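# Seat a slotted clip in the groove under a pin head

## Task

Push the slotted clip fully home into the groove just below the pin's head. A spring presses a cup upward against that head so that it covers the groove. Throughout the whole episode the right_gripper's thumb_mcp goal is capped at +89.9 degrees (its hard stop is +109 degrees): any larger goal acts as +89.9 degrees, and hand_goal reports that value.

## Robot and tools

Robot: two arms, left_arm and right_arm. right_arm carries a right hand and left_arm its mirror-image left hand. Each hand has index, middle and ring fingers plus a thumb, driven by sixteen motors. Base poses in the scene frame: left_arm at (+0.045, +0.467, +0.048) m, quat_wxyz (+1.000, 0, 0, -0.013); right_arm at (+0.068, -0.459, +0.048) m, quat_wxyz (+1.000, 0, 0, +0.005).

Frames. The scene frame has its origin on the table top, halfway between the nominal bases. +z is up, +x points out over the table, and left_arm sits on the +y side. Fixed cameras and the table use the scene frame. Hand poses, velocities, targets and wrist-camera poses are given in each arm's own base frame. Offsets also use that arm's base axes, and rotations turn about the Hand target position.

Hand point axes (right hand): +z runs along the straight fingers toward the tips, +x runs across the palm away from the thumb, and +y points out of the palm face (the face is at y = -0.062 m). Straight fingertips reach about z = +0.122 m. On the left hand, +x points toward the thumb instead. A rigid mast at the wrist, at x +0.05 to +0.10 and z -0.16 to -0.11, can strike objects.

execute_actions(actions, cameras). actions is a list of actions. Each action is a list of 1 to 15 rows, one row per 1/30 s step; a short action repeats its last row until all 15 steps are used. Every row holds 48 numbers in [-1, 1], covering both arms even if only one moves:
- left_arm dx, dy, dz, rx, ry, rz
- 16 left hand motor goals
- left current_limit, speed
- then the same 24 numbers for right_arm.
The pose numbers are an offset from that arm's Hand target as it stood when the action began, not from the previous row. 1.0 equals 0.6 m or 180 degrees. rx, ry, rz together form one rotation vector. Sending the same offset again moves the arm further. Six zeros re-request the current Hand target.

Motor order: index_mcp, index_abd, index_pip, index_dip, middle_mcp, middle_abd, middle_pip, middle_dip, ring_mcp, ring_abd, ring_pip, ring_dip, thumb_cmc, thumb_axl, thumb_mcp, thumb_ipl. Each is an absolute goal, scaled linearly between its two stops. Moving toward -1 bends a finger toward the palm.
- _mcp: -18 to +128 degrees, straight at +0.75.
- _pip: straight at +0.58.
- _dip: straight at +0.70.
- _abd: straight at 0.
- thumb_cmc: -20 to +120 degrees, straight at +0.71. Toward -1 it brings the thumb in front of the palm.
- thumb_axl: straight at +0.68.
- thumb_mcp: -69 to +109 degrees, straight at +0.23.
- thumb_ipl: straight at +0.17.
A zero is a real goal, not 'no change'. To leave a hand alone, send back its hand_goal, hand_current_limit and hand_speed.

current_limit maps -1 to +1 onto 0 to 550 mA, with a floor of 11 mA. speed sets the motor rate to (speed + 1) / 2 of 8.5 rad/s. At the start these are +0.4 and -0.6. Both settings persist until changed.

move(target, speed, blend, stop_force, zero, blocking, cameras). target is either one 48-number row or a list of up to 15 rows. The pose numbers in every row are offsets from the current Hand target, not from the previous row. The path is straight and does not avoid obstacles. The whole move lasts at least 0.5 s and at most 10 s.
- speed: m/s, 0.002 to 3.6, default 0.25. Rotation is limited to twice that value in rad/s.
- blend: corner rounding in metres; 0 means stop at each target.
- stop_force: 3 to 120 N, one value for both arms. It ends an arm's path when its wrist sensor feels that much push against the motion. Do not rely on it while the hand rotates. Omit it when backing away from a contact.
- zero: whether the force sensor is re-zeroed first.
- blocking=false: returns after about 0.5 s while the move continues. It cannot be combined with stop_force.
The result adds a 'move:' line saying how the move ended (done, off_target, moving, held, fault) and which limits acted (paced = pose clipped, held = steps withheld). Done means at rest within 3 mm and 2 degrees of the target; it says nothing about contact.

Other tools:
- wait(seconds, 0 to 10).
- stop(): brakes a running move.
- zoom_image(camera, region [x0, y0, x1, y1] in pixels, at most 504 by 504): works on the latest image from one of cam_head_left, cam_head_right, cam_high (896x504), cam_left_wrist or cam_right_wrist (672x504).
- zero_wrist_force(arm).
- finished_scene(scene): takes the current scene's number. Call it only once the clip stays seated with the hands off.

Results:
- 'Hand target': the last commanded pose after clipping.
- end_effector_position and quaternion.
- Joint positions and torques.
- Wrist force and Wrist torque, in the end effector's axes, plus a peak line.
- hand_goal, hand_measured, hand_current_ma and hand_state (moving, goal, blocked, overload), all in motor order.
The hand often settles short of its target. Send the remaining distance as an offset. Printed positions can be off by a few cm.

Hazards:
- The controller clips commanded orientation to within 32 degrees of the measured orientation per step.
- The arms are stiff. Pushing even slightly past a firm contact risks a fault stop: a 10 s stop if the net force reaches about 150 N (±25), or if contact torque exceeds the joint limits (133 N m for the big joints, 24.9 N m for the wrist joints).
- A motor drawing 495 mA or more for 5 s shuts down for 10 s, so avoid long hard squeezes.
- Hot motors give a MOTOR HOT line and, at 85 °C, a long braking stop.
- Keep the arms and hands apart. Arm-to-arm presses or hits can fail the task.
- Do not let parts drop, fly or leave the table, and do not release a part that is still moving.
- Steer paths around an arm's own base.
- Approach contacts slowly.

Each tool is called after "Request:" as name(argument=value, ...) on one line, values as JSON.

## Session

Scene 1 done. Starting scene 2.

Request:
execute_actions(actions=[])

Scene clock: 0.00 s.
left_arm: end_effector_position=(+0.3357, -0.0762, +0.2007) hand_goal=(+0.754, +0.000, +0.576, +0.696, +0.754, +0.000, +0.576, +0.696, +0.754, +0.000, +0.576, +0.696, +0.714, +0.678, +0.226, +0.168) hand_measured=(+0.754, +0.000, +0.576, +0.696, +0.754, +0.000, +0.576, +0.696, +0.754, +0.000, +0.576, +0.696, +0.714, +0.678, +0.226, +0.168) hand_current_ma=(+0, +0, +0, +0, +0, +0, +0, +0, +0, +0, +0, +0, +0, +0, +0, +0) hand_state=(goal, goal, goal, goal, goal, goal, goal, goal, goal, goal, goal, goal, goal, goal, goal, goal) hand_current_limit=0.40 hand_speed=-0.60 end_effector_quat_wxyz=(+0.101, +0.861, -0.498, +0.009) | right_arm: end_effector_position=(+0.4336, +0.6447, +0.2904) hand_goal=(+0.754, +0.000, +0.576, +0.696, +0.754, +0.000, +0.576, +0.696, +0.754, +0.000, +0.576, +0.696, +0.714, +0.678, +0.226, +0.168) hand_measured=(+0.754, +0.000, +0.576, +0.696, +0.754, +0.000, +0.576, +0.696, +0.754, +0.000, +0.576, +0.696, +0.714, +0.678, +0.226, +0.168) hand_current_ma=(+0, +0, +0, +0, +0, +0, +0, +0, +0, +0, +0, +0, +0, +0, +0, +0) hand_state=(goal, goal, goal, goal, goal, goal, goal, goal, goal, goal, goal, goal, goal, goal, goal, goal) hand_current_limit=0.40 hand_speed=-0.60 end_effector_quat_wxyz=(-0.502, +0.139, +0.671, +0.528)
Joint positions: left_arm=[3.529 -1.427 -2.133 -1.303 1.433 -3.265] | right_arm=[0.488 -0.74 1.072 0.395 -0.091 3.381]
Joint velocities: within noise
Joint torques (N m): no reading
Wrist force (N): no reading
Wrist torque (N m): no reading
Wrist force, peak (N): no reading
Hand target: left_arm +0.3357, -0.0762, +0.2007; +0.101, +0.861, -0.498, +0.009 | right_arm +0.4336, +0.6447, +0.2904; -0.502, +0.139, +0.671, +0.528

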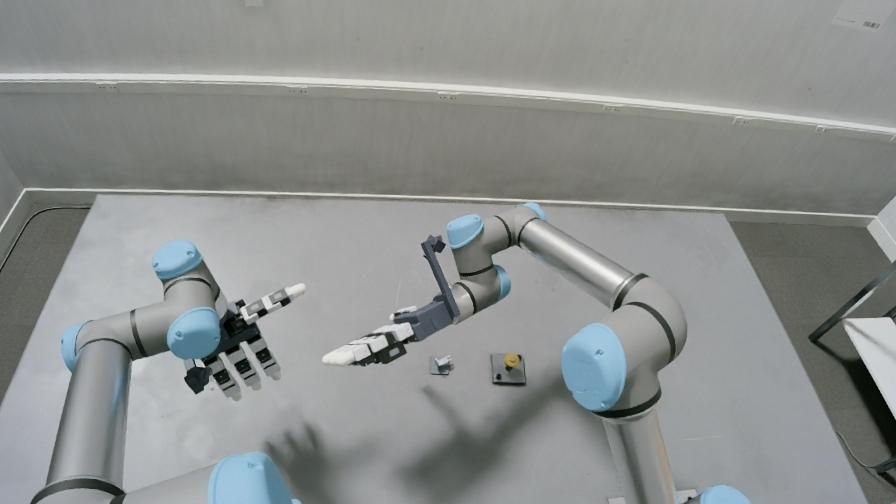

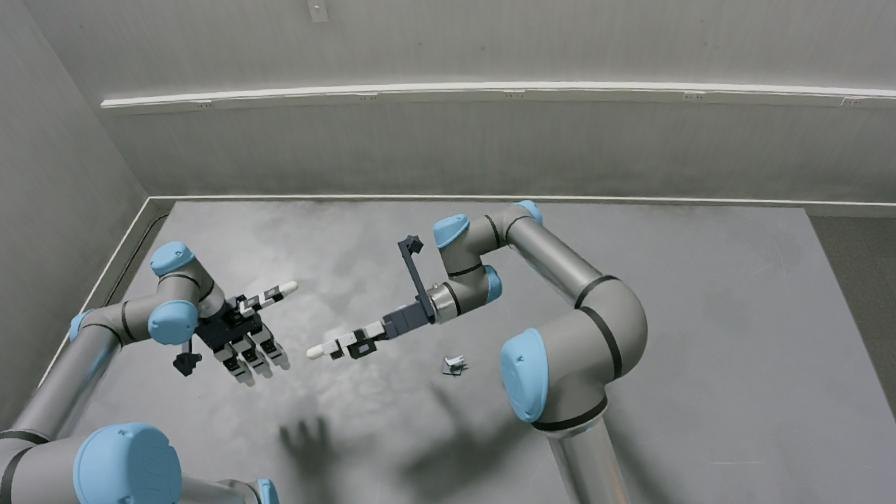

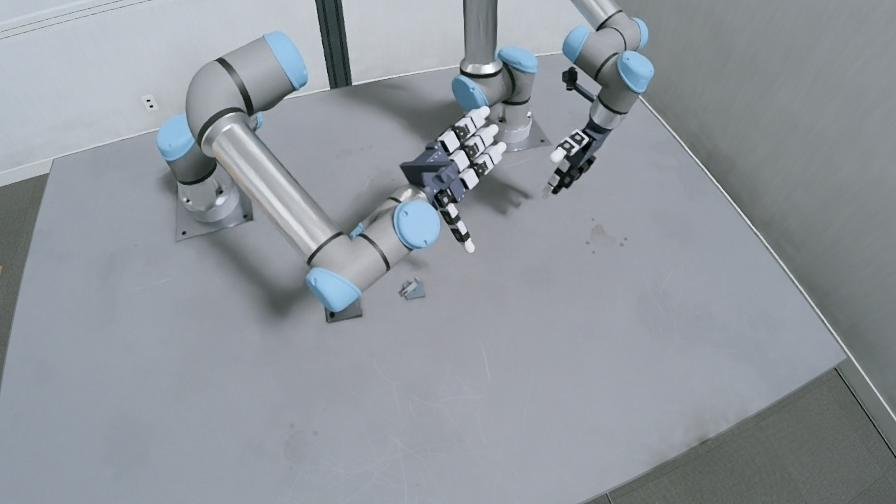

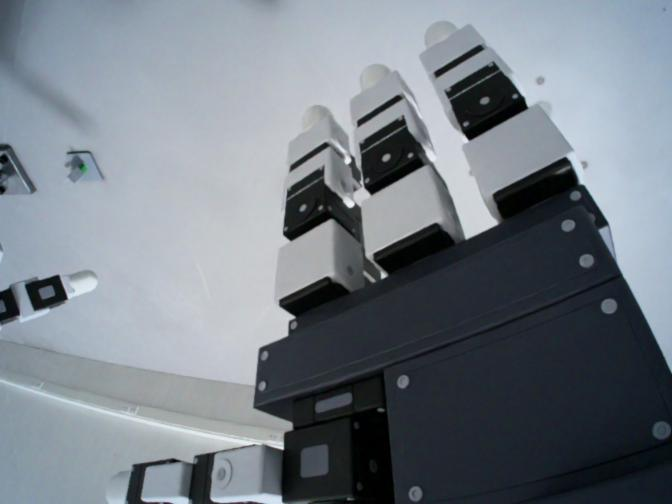

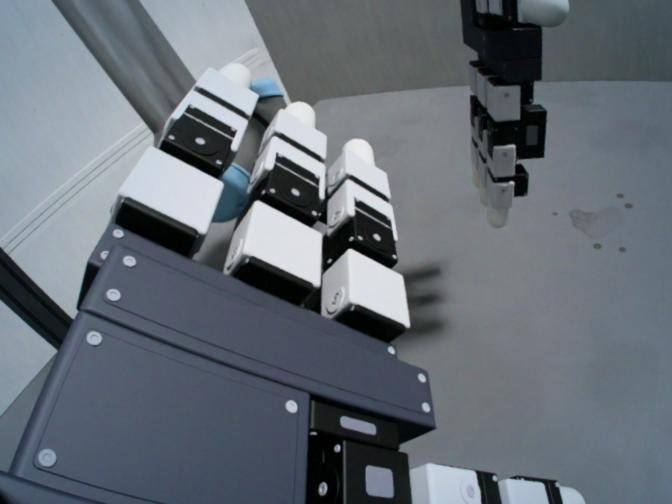

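Request:
zoom_image(camera="cam_head_left", region=[420, 340, 540, 400])

Request:
zoom_image(camera="cam_head_right", region=[430, 345, 480, 385])

Request:
zoom_image(camera="cam_high", region=[320, 270, 440, 330])

Request:
zoom_image(camera="cam_left_wrist", region=[0, 120, 120, 220])

Scaled by 4.200.

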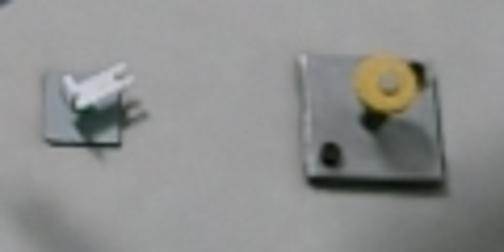

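Scaled by 10.080.

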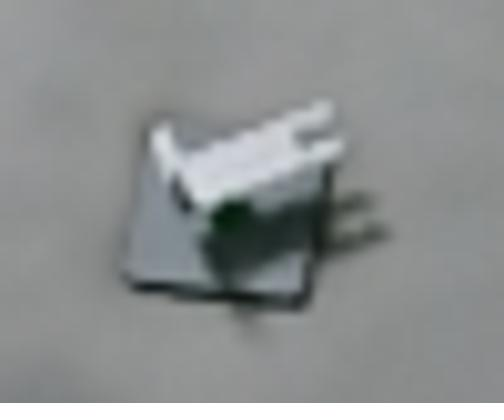

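Scaled by 4.200.

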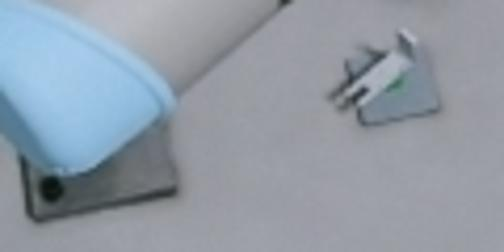

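Scaled by 4.200 from the camera's 672x504 image, which has a finer 960x720 frame.

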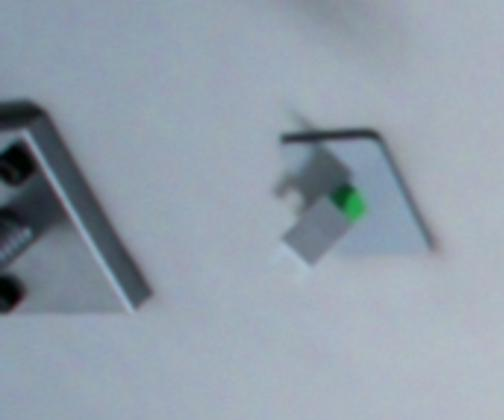

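Request:
move(target=[[0,0,0,0,0,0,0.754,0,0.576,0.696,0.754,0,0.576,0.696,0.754,0,0.576,0.696,0.714,0.678,0.226,0.168,0.4,-0.6,0.07,-0.4,0.05,-0.2318,0.248,-0.1504,0.754,0,0.576,0.696,0.754,0,0.576,0.696,0.754,0,0.576,0.696,0.714,0.678,0.226,0.168,0.4,-0.6],[0,0,0,0,0,0,0.754,0,0.576,0.696,0.754,0,0.576,0.696,0.754,0,0.576,0.696,0.714,0.678,0.226,0.168,0.4,-0.6,0.1368,-0.7947,-0.08,-0.4637,0.496,-0.3008,0.754,0,0.576,0.696,0.754,0,0.576,0.696,0.754,0,0.576,0.696,0.714,0.678,0.226,0.168,0.4,-0.6]], speed=0.25, blend=[0.05,0], cameras=["all"])

Scene clock: 85.37 s.
left_arm: end_effector_position=(+0.3357, -0.0762, +0.2007) hand_goal=(+0.754, +0.000, +0.576, +0.696, +0.754, +0.000, +0.576, +0.696, +0.754, +0.000, +0.576, +0.696, +0.714, +0.678, +0.226, +0.168) hand_measured=(+0.754, +0.000, +0.576, +0.696, +0.754, +0.000, +0.576, +0.696, +0.754, +0.000, +0.576, +0.696, +0.714, +0.678, +0.224, +0.168) hand_current_ma=(-3, +0, +2, +0, -3, +0, +2, +0, -3, +0, +2, +0, +1, -3, -9, -1) hand_state=(goal, goal, goal, goal, goal, goal, goal, goal, goal, goal, goal, goal, goal, goal, goal, goal) hand_current_limit=0.40 hand_speed=-0.60 end_effector_quat_wxyz=(+0.101, +0.861, -0.498, +0.009) | right_arm: end_effector_position=(+0.5157, +0.1679, +0.2424) hand_goal=(+0.754, +0.000, +0.576, +0.696, +0.754, +0.000, +0.576, +0.696, +0.754, +0.000, +0.576, +0.696, +0.714, +0.678, +0.226, +0.168) hand_measured=(+0.750, +0.002, +0.576, +0.696, +0.748, +0.002, +0.576, +0.696, +0.750, +0.002, +0.576, +0.696, +0.710, +0.678, +0.224, +0.168) hand_current_ma=(-1, +0, +0, +0, -1, +0, +0, +0, -1, +0, +0, +0, -1, +0, +0, +0) hand_state=(goal, goal, goal, goal, goal, goal, goal, goal, goal, goal, goal, goal, goal, goal, goal, goal) hand_current_limit=0.40 hand_speed=-0.60 end_effector_quat_wxyz=(-0.334, +0.917, +0.207, -0.076)
Joint positions: left_arm=[3.529 -1.427 -2.133 -1.303 1.433 -3.265] | right_arm=[-0.053 -0.883 1.024 1.811 0.971 4.096]
Joint torques (N m): left_arm=[1.68 15.22 22.71 1.8 -0.33 -0.2] | right_arm=[-11.16 -37.84 -33.68 5.21 0.99 2.01]
Wrist force (N): left_arm=[-0.1 -0.3 -0.2] | right_arm=[1.3 2.5 1.2]
Wrist torque (N m): left_arm=[-0.02 0.02 0.00] | right_arm=[0.07 -0.11 0.28]
Wrist force, peak (N): left_arm=[0.2 -0.8 -0.3] | right_arm=[1.5 3.1 1.2]
Hand target: left_arm +0.3357, -0.0762, +0.2007; +0.101, +0.861, -0.498, +0.009 | right_arm +0.5157, +0.1678, +0.2424; -0.334, +0.917, +0.207, -0.076
Off the commanded pose: left_arm 0.000 m, 0 deg | right_arm 0.000 m, 0 deg.
move: done

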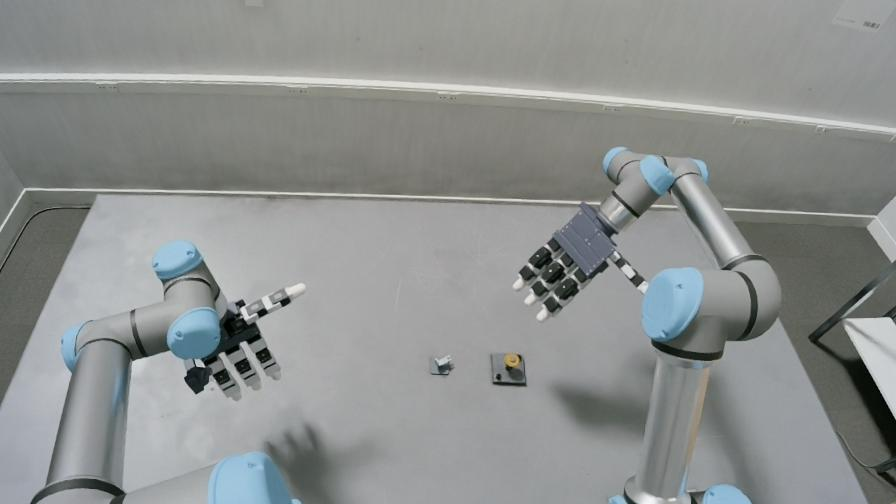

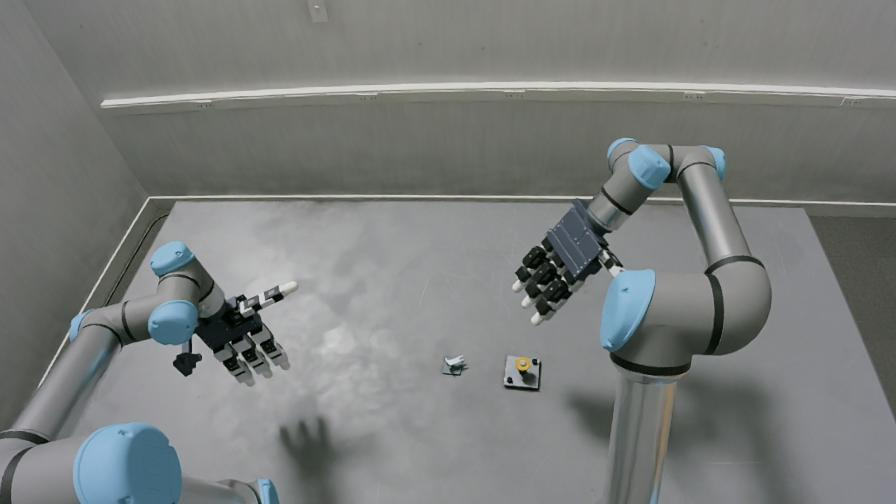

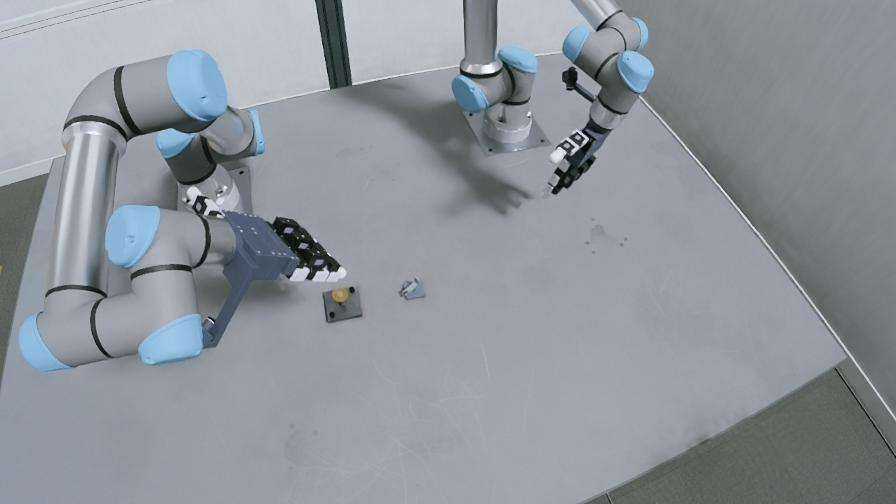

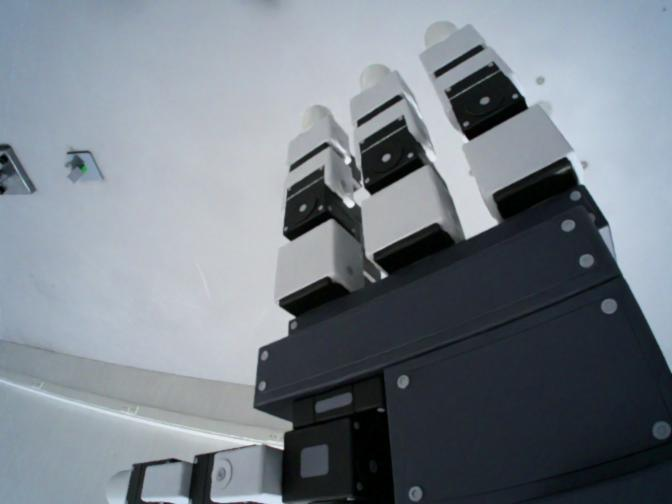

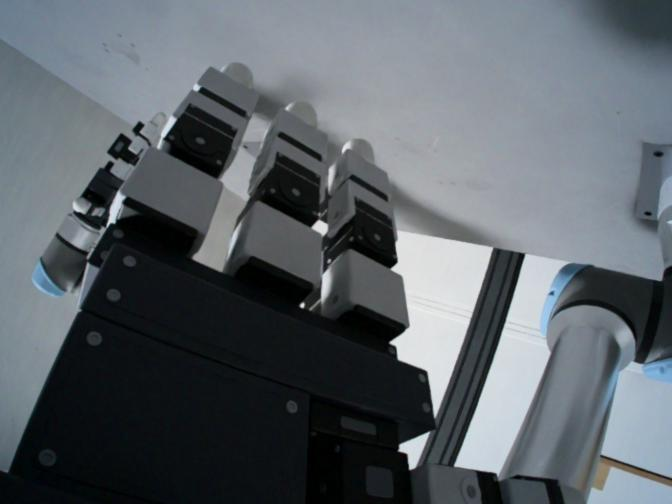

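Request:
zoom_image(camera="cam_head_right", region=[435, 345, 555, 405])

Request:
zoom_image(camera="cam_high", region=[310, 265, 440, 330])

Request:
zoom_image(camera="cam_high", region=[392, 270, 432, 306])

Request:
zoom_image(camera="cam_head_left", region=[425, 345, 465, 385])

Scaled by 4.200.

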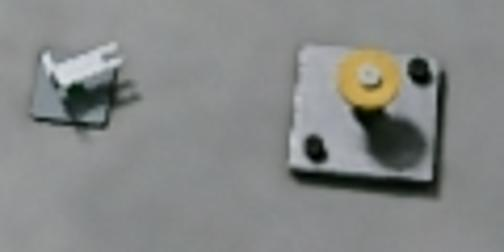

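Scaled by 3.877.

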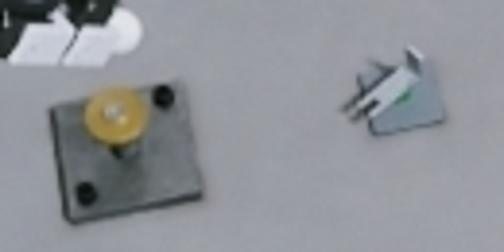

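Scaled by 12.600.

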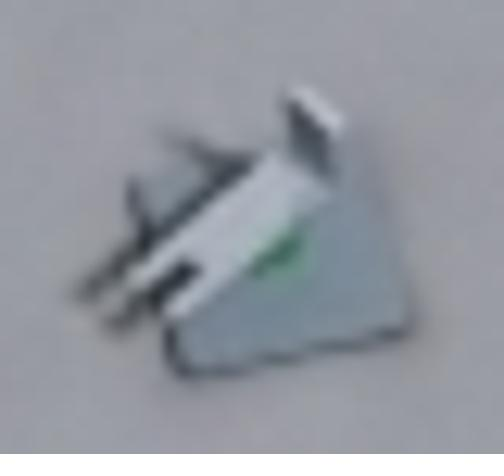

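Scaled by 12.600.

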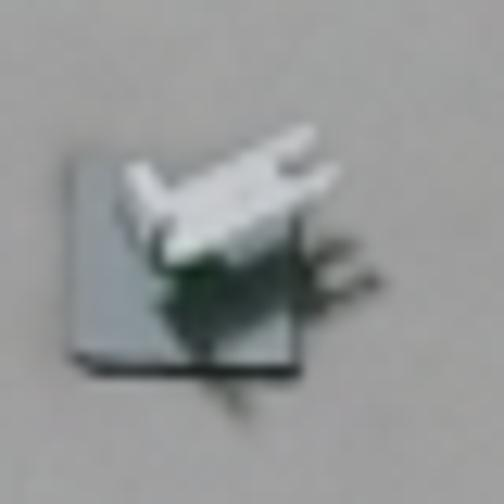

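Request:
move(target=[[0.1,-0.2,0.03,-0.1062,0.0507,0.2256,0.685,0,0.576,0.696,0.685,0,0.576,0.696,0.178,0,-0.85,0.0,0.714,0.678,0.226,0.168,0.4,-0.6,0,0,0,0,0,0,0.754,0,0.576,0.696,0.754,0,0.576,0.696,0.754,0,0.576,0.696,0.714,0.678,0.226,0.168,0.4,-0.6],[0.206,-0.4775,-0.0512,-0.2125,0.1014,0.4512,0.685,0,0.576,0.696,0.685,0,0.576,0.696,0.178,0,-0.85,0.0,0.714,0.678,0.226,0.168,0.4,-0.6,0,0,0,0,0,0,0.754,0,0.576,0.696,0.754,0,0.576,0.696,0.754,0,0.576,0.696,0.714,0.678,0.226,0.168,0.4,-0.6]], speed=0.25, blend=[0.05,0], cameras=["all"])

Scene clock: 120.47 s.
left_arm: end_effector_position=(+0.4593, -0.3627, +0.1700) hand_goal=(+0.686, +0.000, +0.576, +0.696, +0.686, +0.000, +0.576, +0.696, +0.178, +0.000, -0.850, +0.000, +0.714, +0.678, +0.226, +0.168) hand_measured=(+0.690, +0.000, +0.576, +0.696, +0.690, +0.000, +0.576, +0.696, +0.194, +0.000, -0.848, +0.002, +0.718, +0.678, +0.224, +0.168) hand_current_ma=(+17, +0, +2, +0, +18, +0, +2, +0, +68, +0, +9, +8, +15, -3, -9, -1) hand_state=(goal, goal, goal, goal, goal, goal, goal, goal, goal, goal, goal, goal, goal, goal, goal, goal) hand_current_limit=0.40 hand_speed=-0.60 end_effector_quat_wxyz=(+0.394, +0.888, +0.217, +0.097) | right_arm: end_effector_position=(+0.5157, +0.1678, +0.2424) hand_goal=(+0.754, +0.000, +0.576, +0.696, +0.754, +0.000, +0.576, +0.696, +0.754, +0.000, +0.576, +0.696, +0.714, +0.678, +0.226, +0.168) hand_measured=(+0.750, +0.002, +0.576, +0.696, +0.748, +0.002, +0.576, +0.696, +0.750, +0.002, +0.576, +0.696, +0.710, +0.678, +0.224, +0.168) hand_current_ma=(-1, +0, +0, +0, -1, +0, +0, +0, -1, +0, +0, +0, -1, +0, +0, +0) hand_state=(goal, goal, goal, goal, goal, goal, goal, goal, goal, goal, goal, goal, goal, goal, goal, goal) hand_current_limit=0.40 hand_speed=-0.60 end_effector_quat_wxyz=(-0.334, +0.917, +0.207, -0.076)
Joint positions: left_arm=[3.03 -1.849 -2.472 0.161 0.908 -5.498] | right_arm=[-0.053 -0.883 1.024 1.812 0.971 4.096]
Joint torques (N m): left_arm=[-8.52 18.61 -1.27 4.52 0.82 -2.7] | right_arm=[-7.82 -36.75 -32.9 5.49 0.82 1.58]
Wrist force (N): left_arm=[-0.6 -0.3 0.6] | right_arm=[1.7 2.2 1.1]
Wrist torque (N m): left_arm=[-0.27 0.00 0.08] | right_arm=[0.06 -0.15 0.30]
Wrist force, peak (N): left_arm=[-1.0 -0.5 1.0] | right_arm=[1.5 2.8 1.2]
Hand target: left_arm +0.4593, -0.3627, +0.1700; +0.394, +0.888, +0.217, +0.097 | right_arm +0.5157, +0.1678, +0.2424; -0.334, +0.917, +0.207, -0.076
Off the commanded pose: left_arm 0.000 m, 0 deg | right_arm 0.000 m, 0 deg.
move: done

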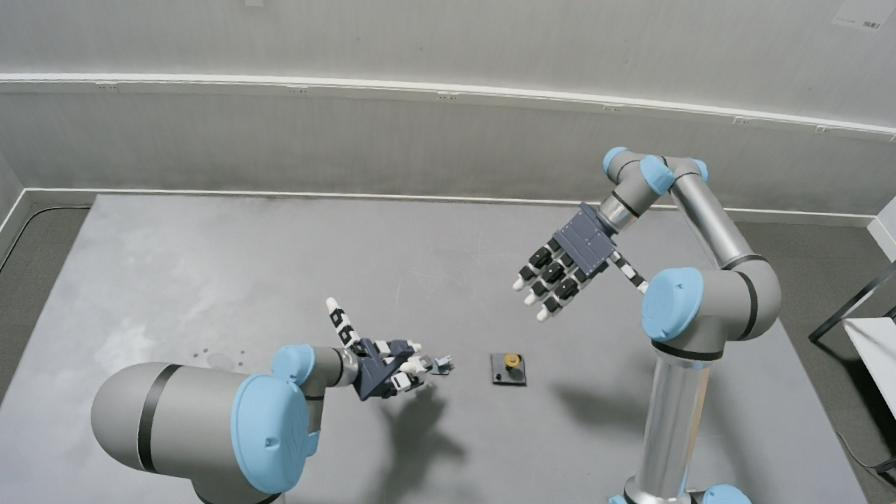

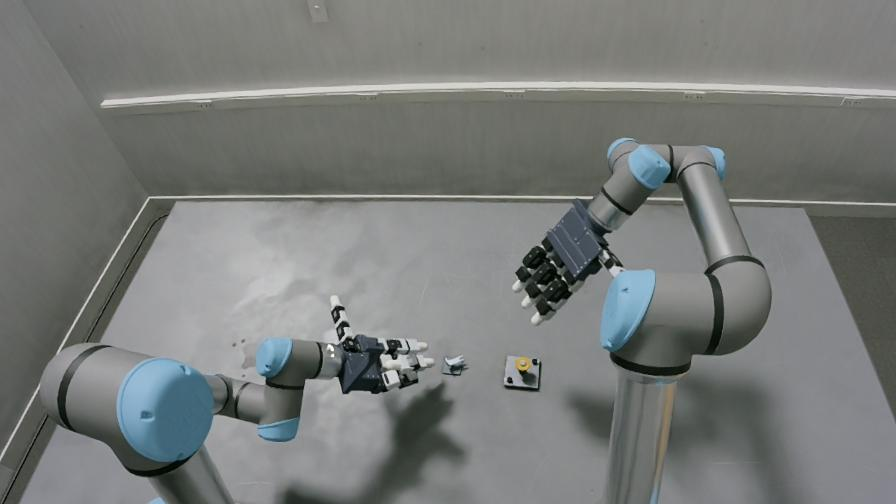

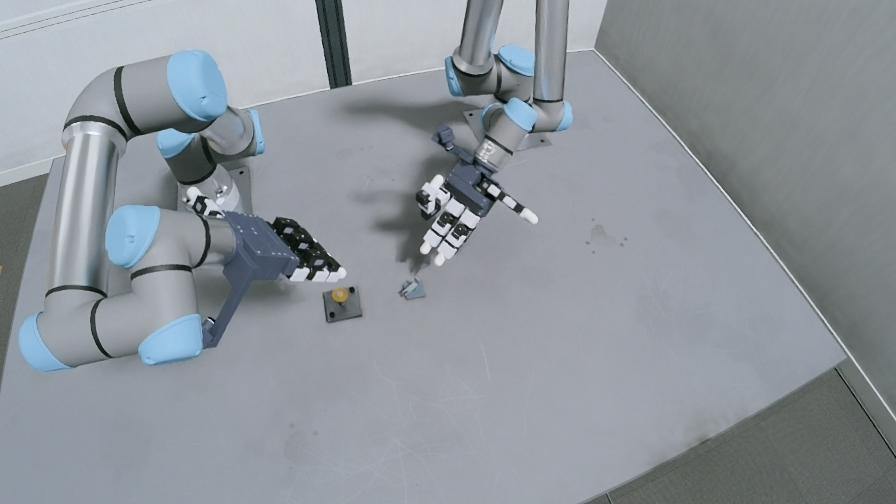

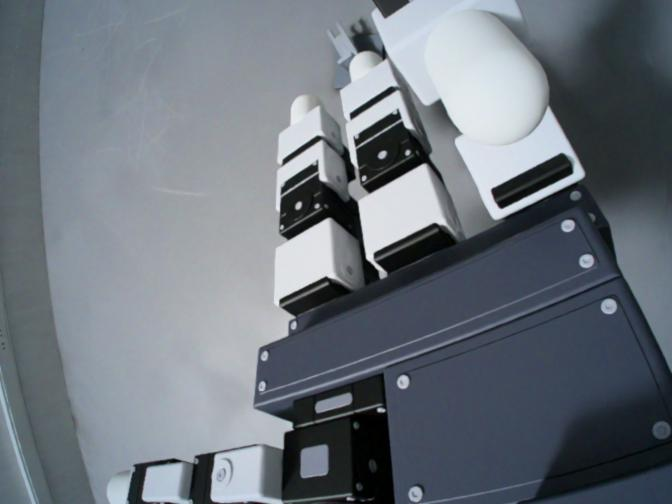

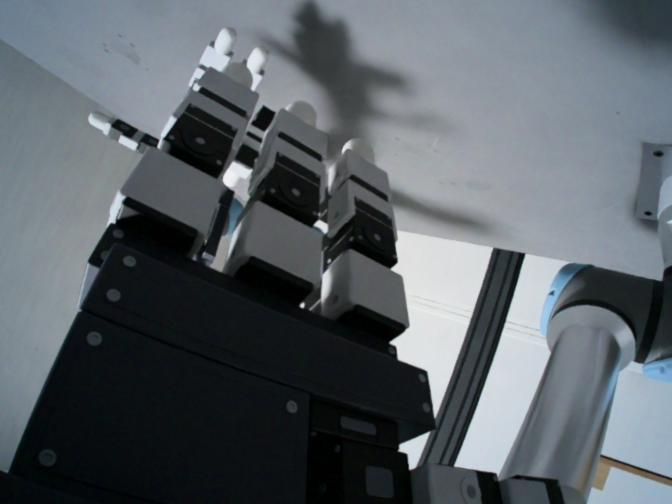

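Request:
zoom_image(camera="cam_left_wrist", region=[250, 0, 430, 135])

Request:
zoom_image(camera="cam_head_right", region=[400, 320, 480, 400])

Request:
zoom_image(camera="cam_high", region=[390, 220, 470, 300])

Scaled by 2.800 from the camera's 672x504 image, which has a finer 960x720 frame.

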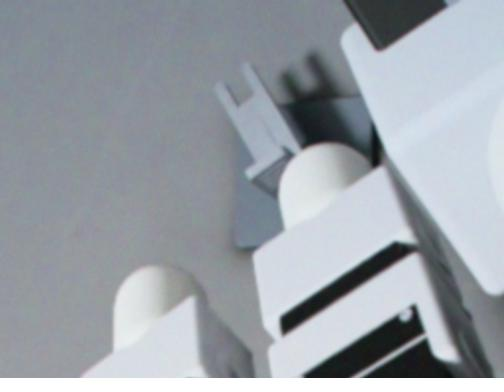

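Scaled by 6.300.

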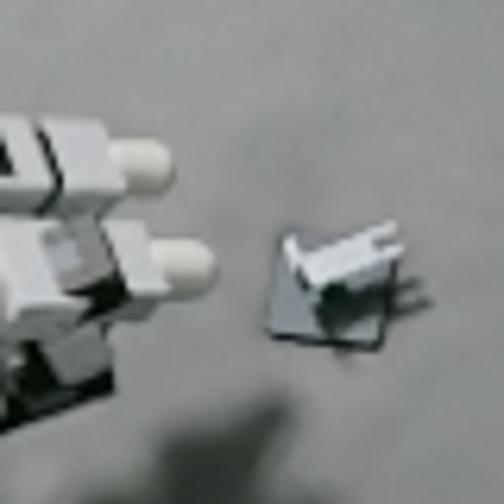

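Scaled by 6.300.

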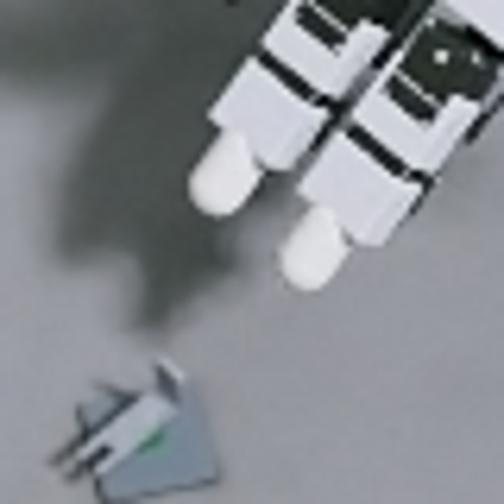

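Request:
move(target=[0.0167,-0.0535,-0.0833,0,0,0,0.685,0.1,0.576,0.696,0.685,-0.1,0.576,0.696,0.178,0,-0.85,0.0,0.714,0.678,0.226,0.168,0.4,-0.6,0,0,0,0,0,0,0.754,0,0.576,0.696,0.754,0,0.576,0.696,0.754,0,0.576,0.696,0.714,0.678,0.226,0.168,0.4,-0.6], speed=0.1, cameras=["all"])

Request:
zoom_image(camera="cam_left_wrist", region=[270, 0, 450, 135])

Request:
zoom_image(camera="cam_head_right", region=[410, 330, 480, 400])

Request:
zoom_image(camera="cam_high", region=[380, 240, 440, 300])

Scene clock: 153.37 s.
left_arm: end_effector_position=(+0.4693, -0.3948, +0.1200) hand_goal=(+0.686, +0.100, +0.576, +0.696, +0.686, -0.100, +0.576, +0.696, +0.178, +0.000, -0.850, +0.000, +0.714, +0.678, +0.226, +0.168) hand_measured=(+0.690, +0.096, +0.576, +0.696, +0.690, -0.096, +0.576, +0.696, +0.194, +0.000, -0.848, +0.002, +0.718, +0.678, +0.224, +0.168) hand_current_ma=(+18, -11, +2, +0, +19, +12, +2, +0, +68, +0, +9, +8, +16, -3, -9, -1) hand_state=(goal, goal, goal, goal, goal, goal, goal, goal, goal, goal, goal, goal, goal, goal, goal, goal) hand_current_limit=0.40 hand_speed=-0.60 end_effector_quat_wxyz=(+0.394, +0.888, +0.217, +0.097) | right_arm: end_effector_position=(+0.5157, +0.1678, +0.2424) hand_goal=(+0.754, +0.000, +0.576, +0.696, +0.754, +0.000, +0.576, +0.696, +0.754, +0.000, +0.576, +0.696, +0.714, +0.678, +0.226, +0.168) hand_measured=(+0.750, +0.002, +0.576, +0.696, +0.748, +0.002, +0.576, +0.696, +0.750, +0.002, +0.576, +0.696, +0.710, +0.678, +0.224, +0.168) hand_current_ma=(-1, +0, +0, +0, -1, +0, +0, +0, -1, +0, +0, +0, -1, +0, +0, +0) hand_state=(goal, goal, goal, goal, goal, goal, goal, goal, goal, goal, goal, goal, goal, goal, goal, goal) hand_current_limit=0.40 hand_speed=-0.60 end_effector_quat_wxyz=(-0.334, +0.917, +0.207, -0.076)
Joint positions: left_arm=[2.947 -2.07 -2.407 0.368 0.953 -5.584] | right_arm=[-0.053 -0.883 1.024 1.812 0.971 4.096]
Joint torques (N m): left_arm=[-8.09 23.77 20.69 4.29 0.86 -2.72] | right_arm=[-4.53 -37.2 -33.27 5.43 0.71 1.58]
Wrist force (N): left_arm=[-0.7 -0.6 0.2] | right_arm=[1.5 2.6 1.2]
Wrist torque (N m): left_arm=[-0.28 0.02 0.04] | right_arm=[0.10 -0.13 0.29]
Wrist force, peak (N): left_arm=[-1.2 -0.6 0.5] | right_arm=[1.6 2.7 1.5]
Hand target: left_arm +0.4693, -0.3948, +0.1200; +0.394, +0.888, +0.217, +0.097 | right_arm +0.5157, +0.1678, +0.2424; -0.334, +0.917, +0.207, -0.076
Off the commanded pose: left_arm 0.000 m, 0 deg | right_arm 0.000 m, 0 deg.
move: done

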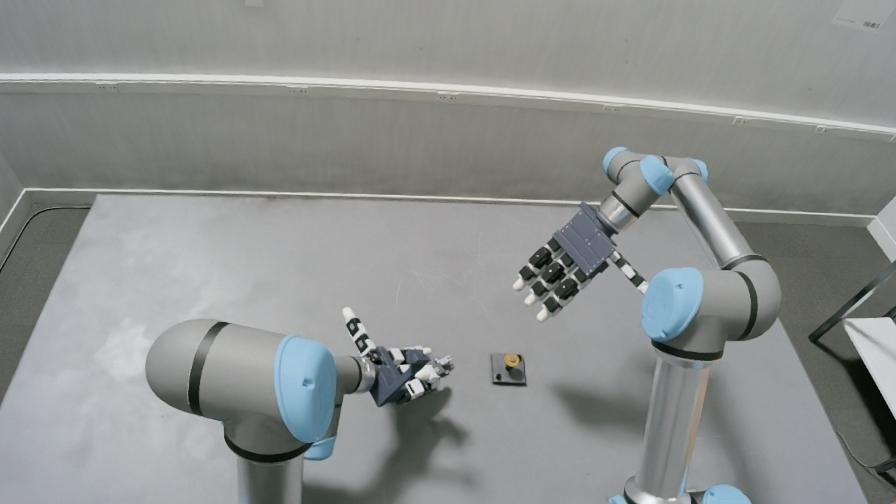

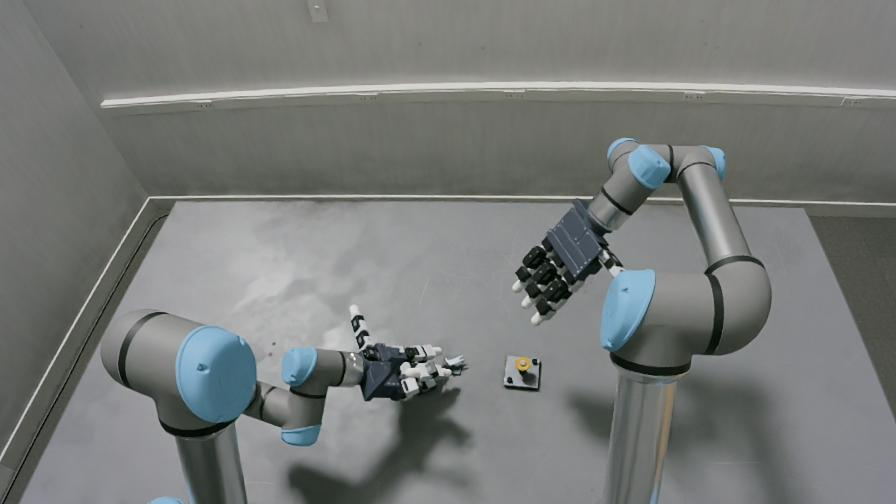

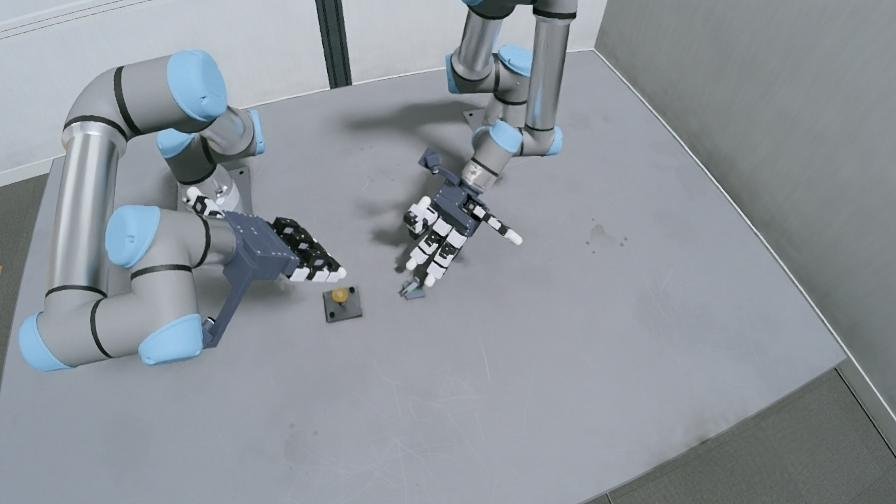

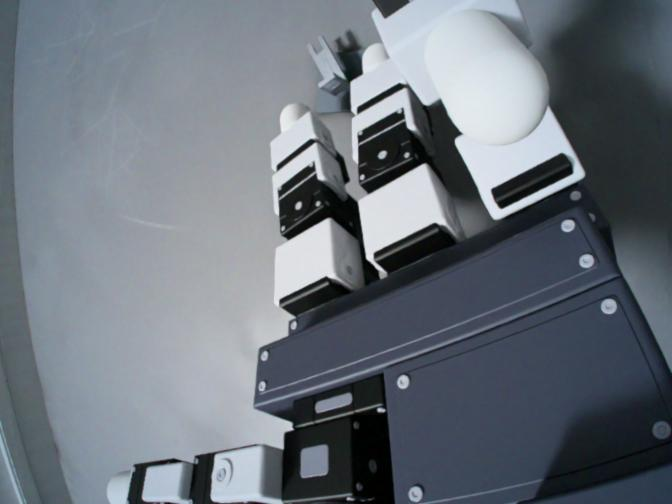

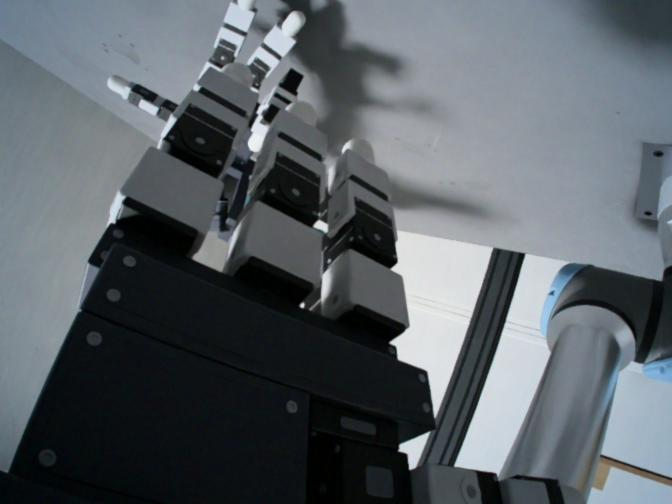

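Scaled by 2.800 from the camera's 672x504 image, which has a finer 960x720 frame.

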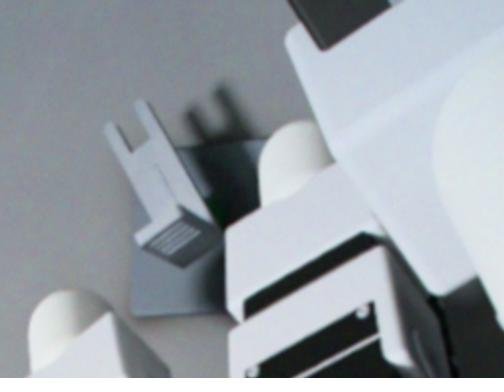

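Scaled by 7.200.

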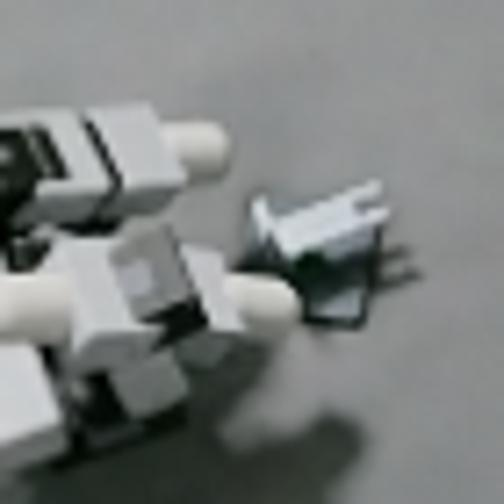

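Scaled by 8.400.

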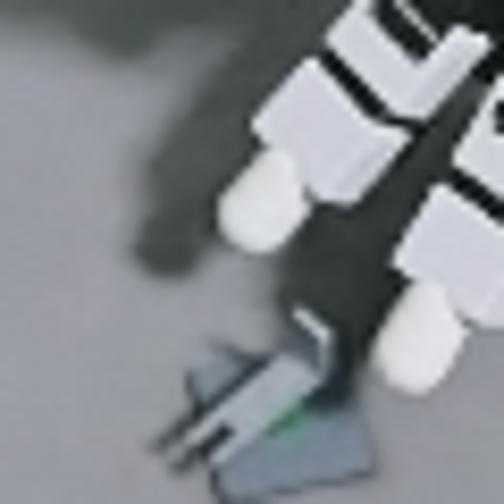

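Request:
move(target=[0.0085,-0.01625,-0.015,0,0,0,0.685,0.1,0.576,0.696,0.685,-0.1,0.576,0.696,0.178,0,-0.85,0.0,0.714,0.678,0.226,0.168,0.4,-0.6,0,0,0,0,0,0,0.754,0,0.576,0.696,0.754,0,0.576,0.696,0.754,0,0.576,0.696,0.714,0.678,0.226,0.168,0.4,-0.6], speed=0.04, stop_force=4, cameras=["all"])

Request:
zoom_image(camera="cam_left_wrist", region=[250, 0, 430, 135])

Request:
zoom_image(camera="cam_head_right", region=[420, 330, 480, 390])

Request:
zoom_image(camera="cam_high", region=[380, 240, 440, 300])

Scene clock: 168.47 s.
left_arm: end_effector_position=(+0.4744, -0.4046, +0.1110) hand_goal=(+0.686, +0.100, +0.576, +0.696, +0.686, -0.100, +0.576, +0.696, +0.178, +0.000, -0.850, +0.000, +0.714, +0.678, +0.226, +0.168) hand_measured=(+0.690, +0.096, +0.576, +0.696, +0.690, -0.096, +0.576, +0.696, +0.194, +0.000, -0.848, +0.002, +0.718, +0.678, +0.224, +0.168) hand_current_ma=(+18, -11, +2, +0, +19, +12, +2, +0, +68, +0, +9, +8, +16, -3, -9, -1) hand_state=(goal, goal, goal, goal, goal, goal, goal, goal, goal, goal, goal, goal, goal, goal, goal, goal) hand_current_limit=0.40 hand_speed=-0.60 end_effector_quat_wxyz=(+0.394, +0.888, +0.217, +0.097) | right_arm: end_effector_position=(+0.5157, +0.1678, +0.2424) hand_goal=(+0.754, +0.000, +0.576, +0.696, +0.754, +0.000, +0.576, +0.696, +0.754, +0.000, +0.576, +0.696, +0.714, +0.678, +0.226, +0.168) hand_measured=(+0.750, +0.002, +0.576, +0.696, +0.748, +0.002, +0.576, +0.696, +0.750, +0.002, +0.576, +0.696, +0.710, +0.678, +0.224, +0.168) hand_current_ma=(-1, +0, +0, +0, -1, +0, +0, +0, -1, +0, +0, +0, -1, +0, +0, +0) hand_state=(goal, goal, goal, goal, goal, goal, goal, goal, goal, goal, goal, goal, goal, goal, goal, goal) hand_current_limit=0.40 hand_speed=-0.60 end_effector_quat_wxyz=(-0.334, +0.917, +0.207, -0.076)
Joint positions: left_arm=[2.925 -2.112 -2.377 0.394 0.966 -5.607] | right_arm=[-0.053 -0.883 1.024 1.812 0.971 4.096]
Joint torques (N m): left_arm=[-6.75 25.39 21 4.41 0.93 -2.65] | right_arm=[-1.31 -37.29 -32.53 5.47 0.81 1.54]
Wrist force (N): left_arm=[-1.1 -0.3 0.4] | right_arm=[1.3 2.4 1.3]
Wrist torque (N m): left_arm=[-0.25 0.08 0.01] | right_arm=[0.06 -0.11 0.27]
Wrist force, peak (N): left_arm=[-1.1 -0.5 0.5] | right_arm=[1.3 2.8 1.4]
Hand target: left_arm +0.4744, -0.4046, +0.1110; +0.394, +0.888, +0.217, +0.097 | right_arm +0.5157, +0.1678, +0.2424; -0.334, +0.917, +0.207, -0.076
Off the commanded pose: left_arm 0.000 m, 0 deg | right_arm 0.000 m, 0 deg.
move: done

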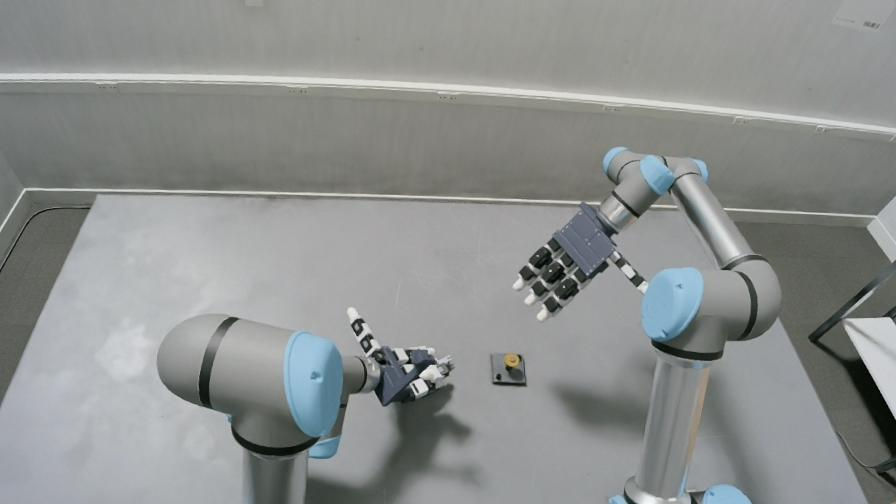

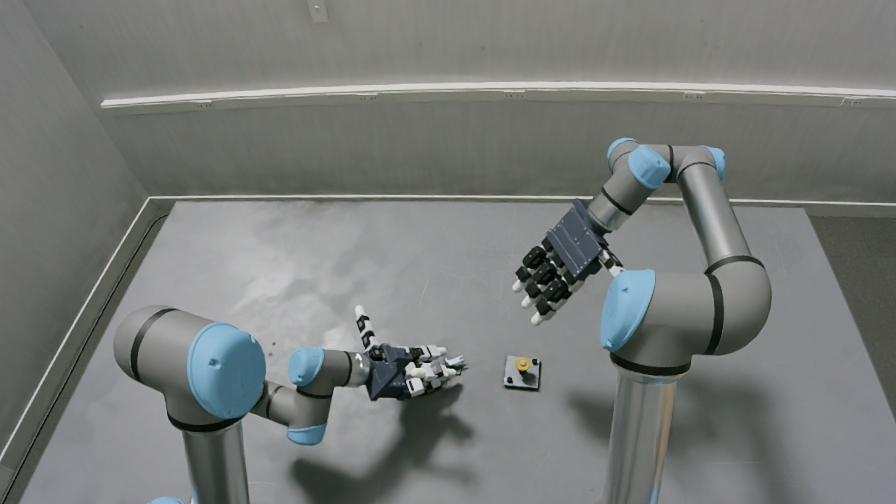

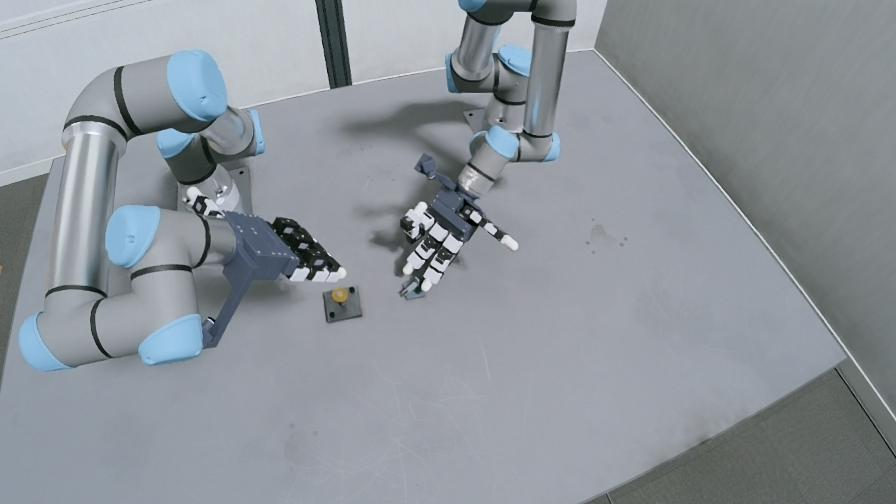

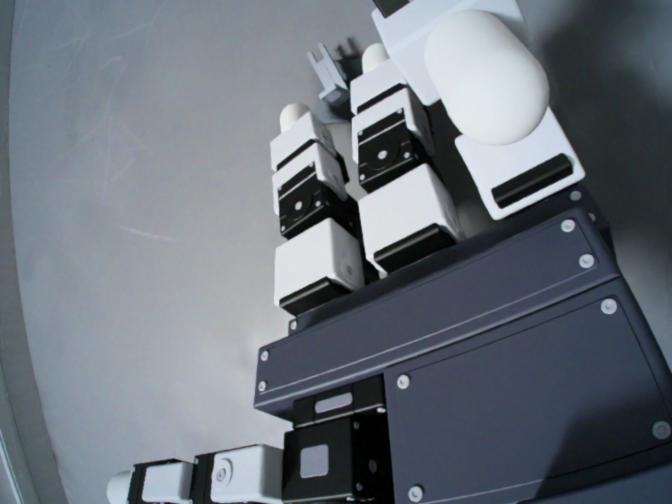

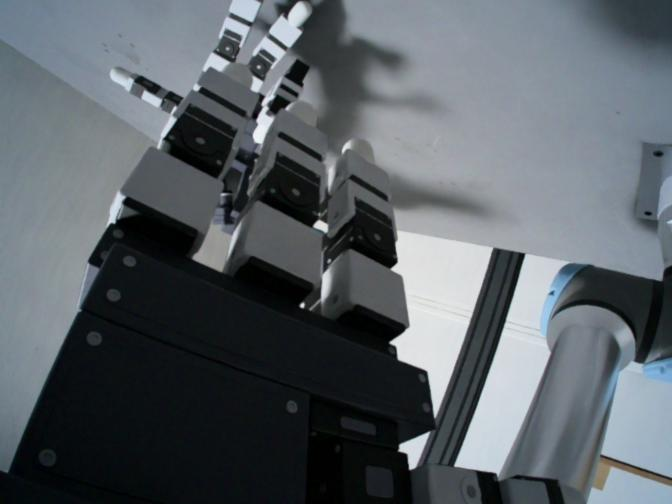

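Scaled by 2.800 from the camera's 672x504 image, which has a finer 960x720 frame.

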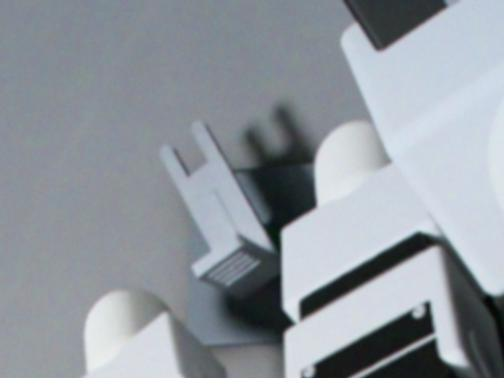

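Scaled by 8.400.

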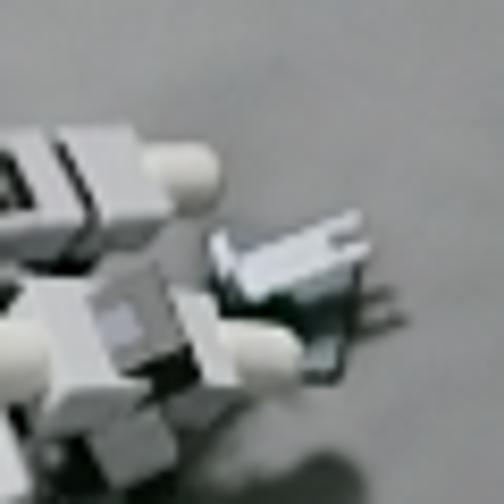

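Scaled by 8.400.

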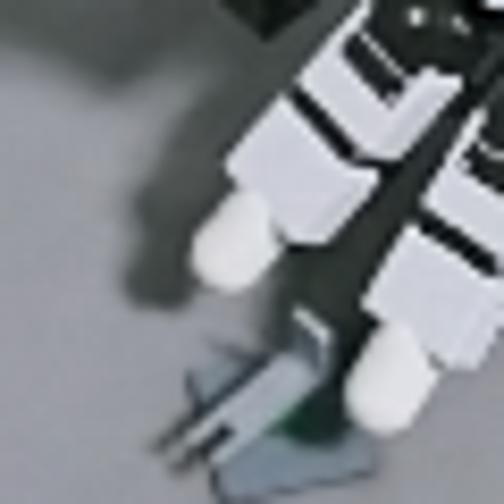

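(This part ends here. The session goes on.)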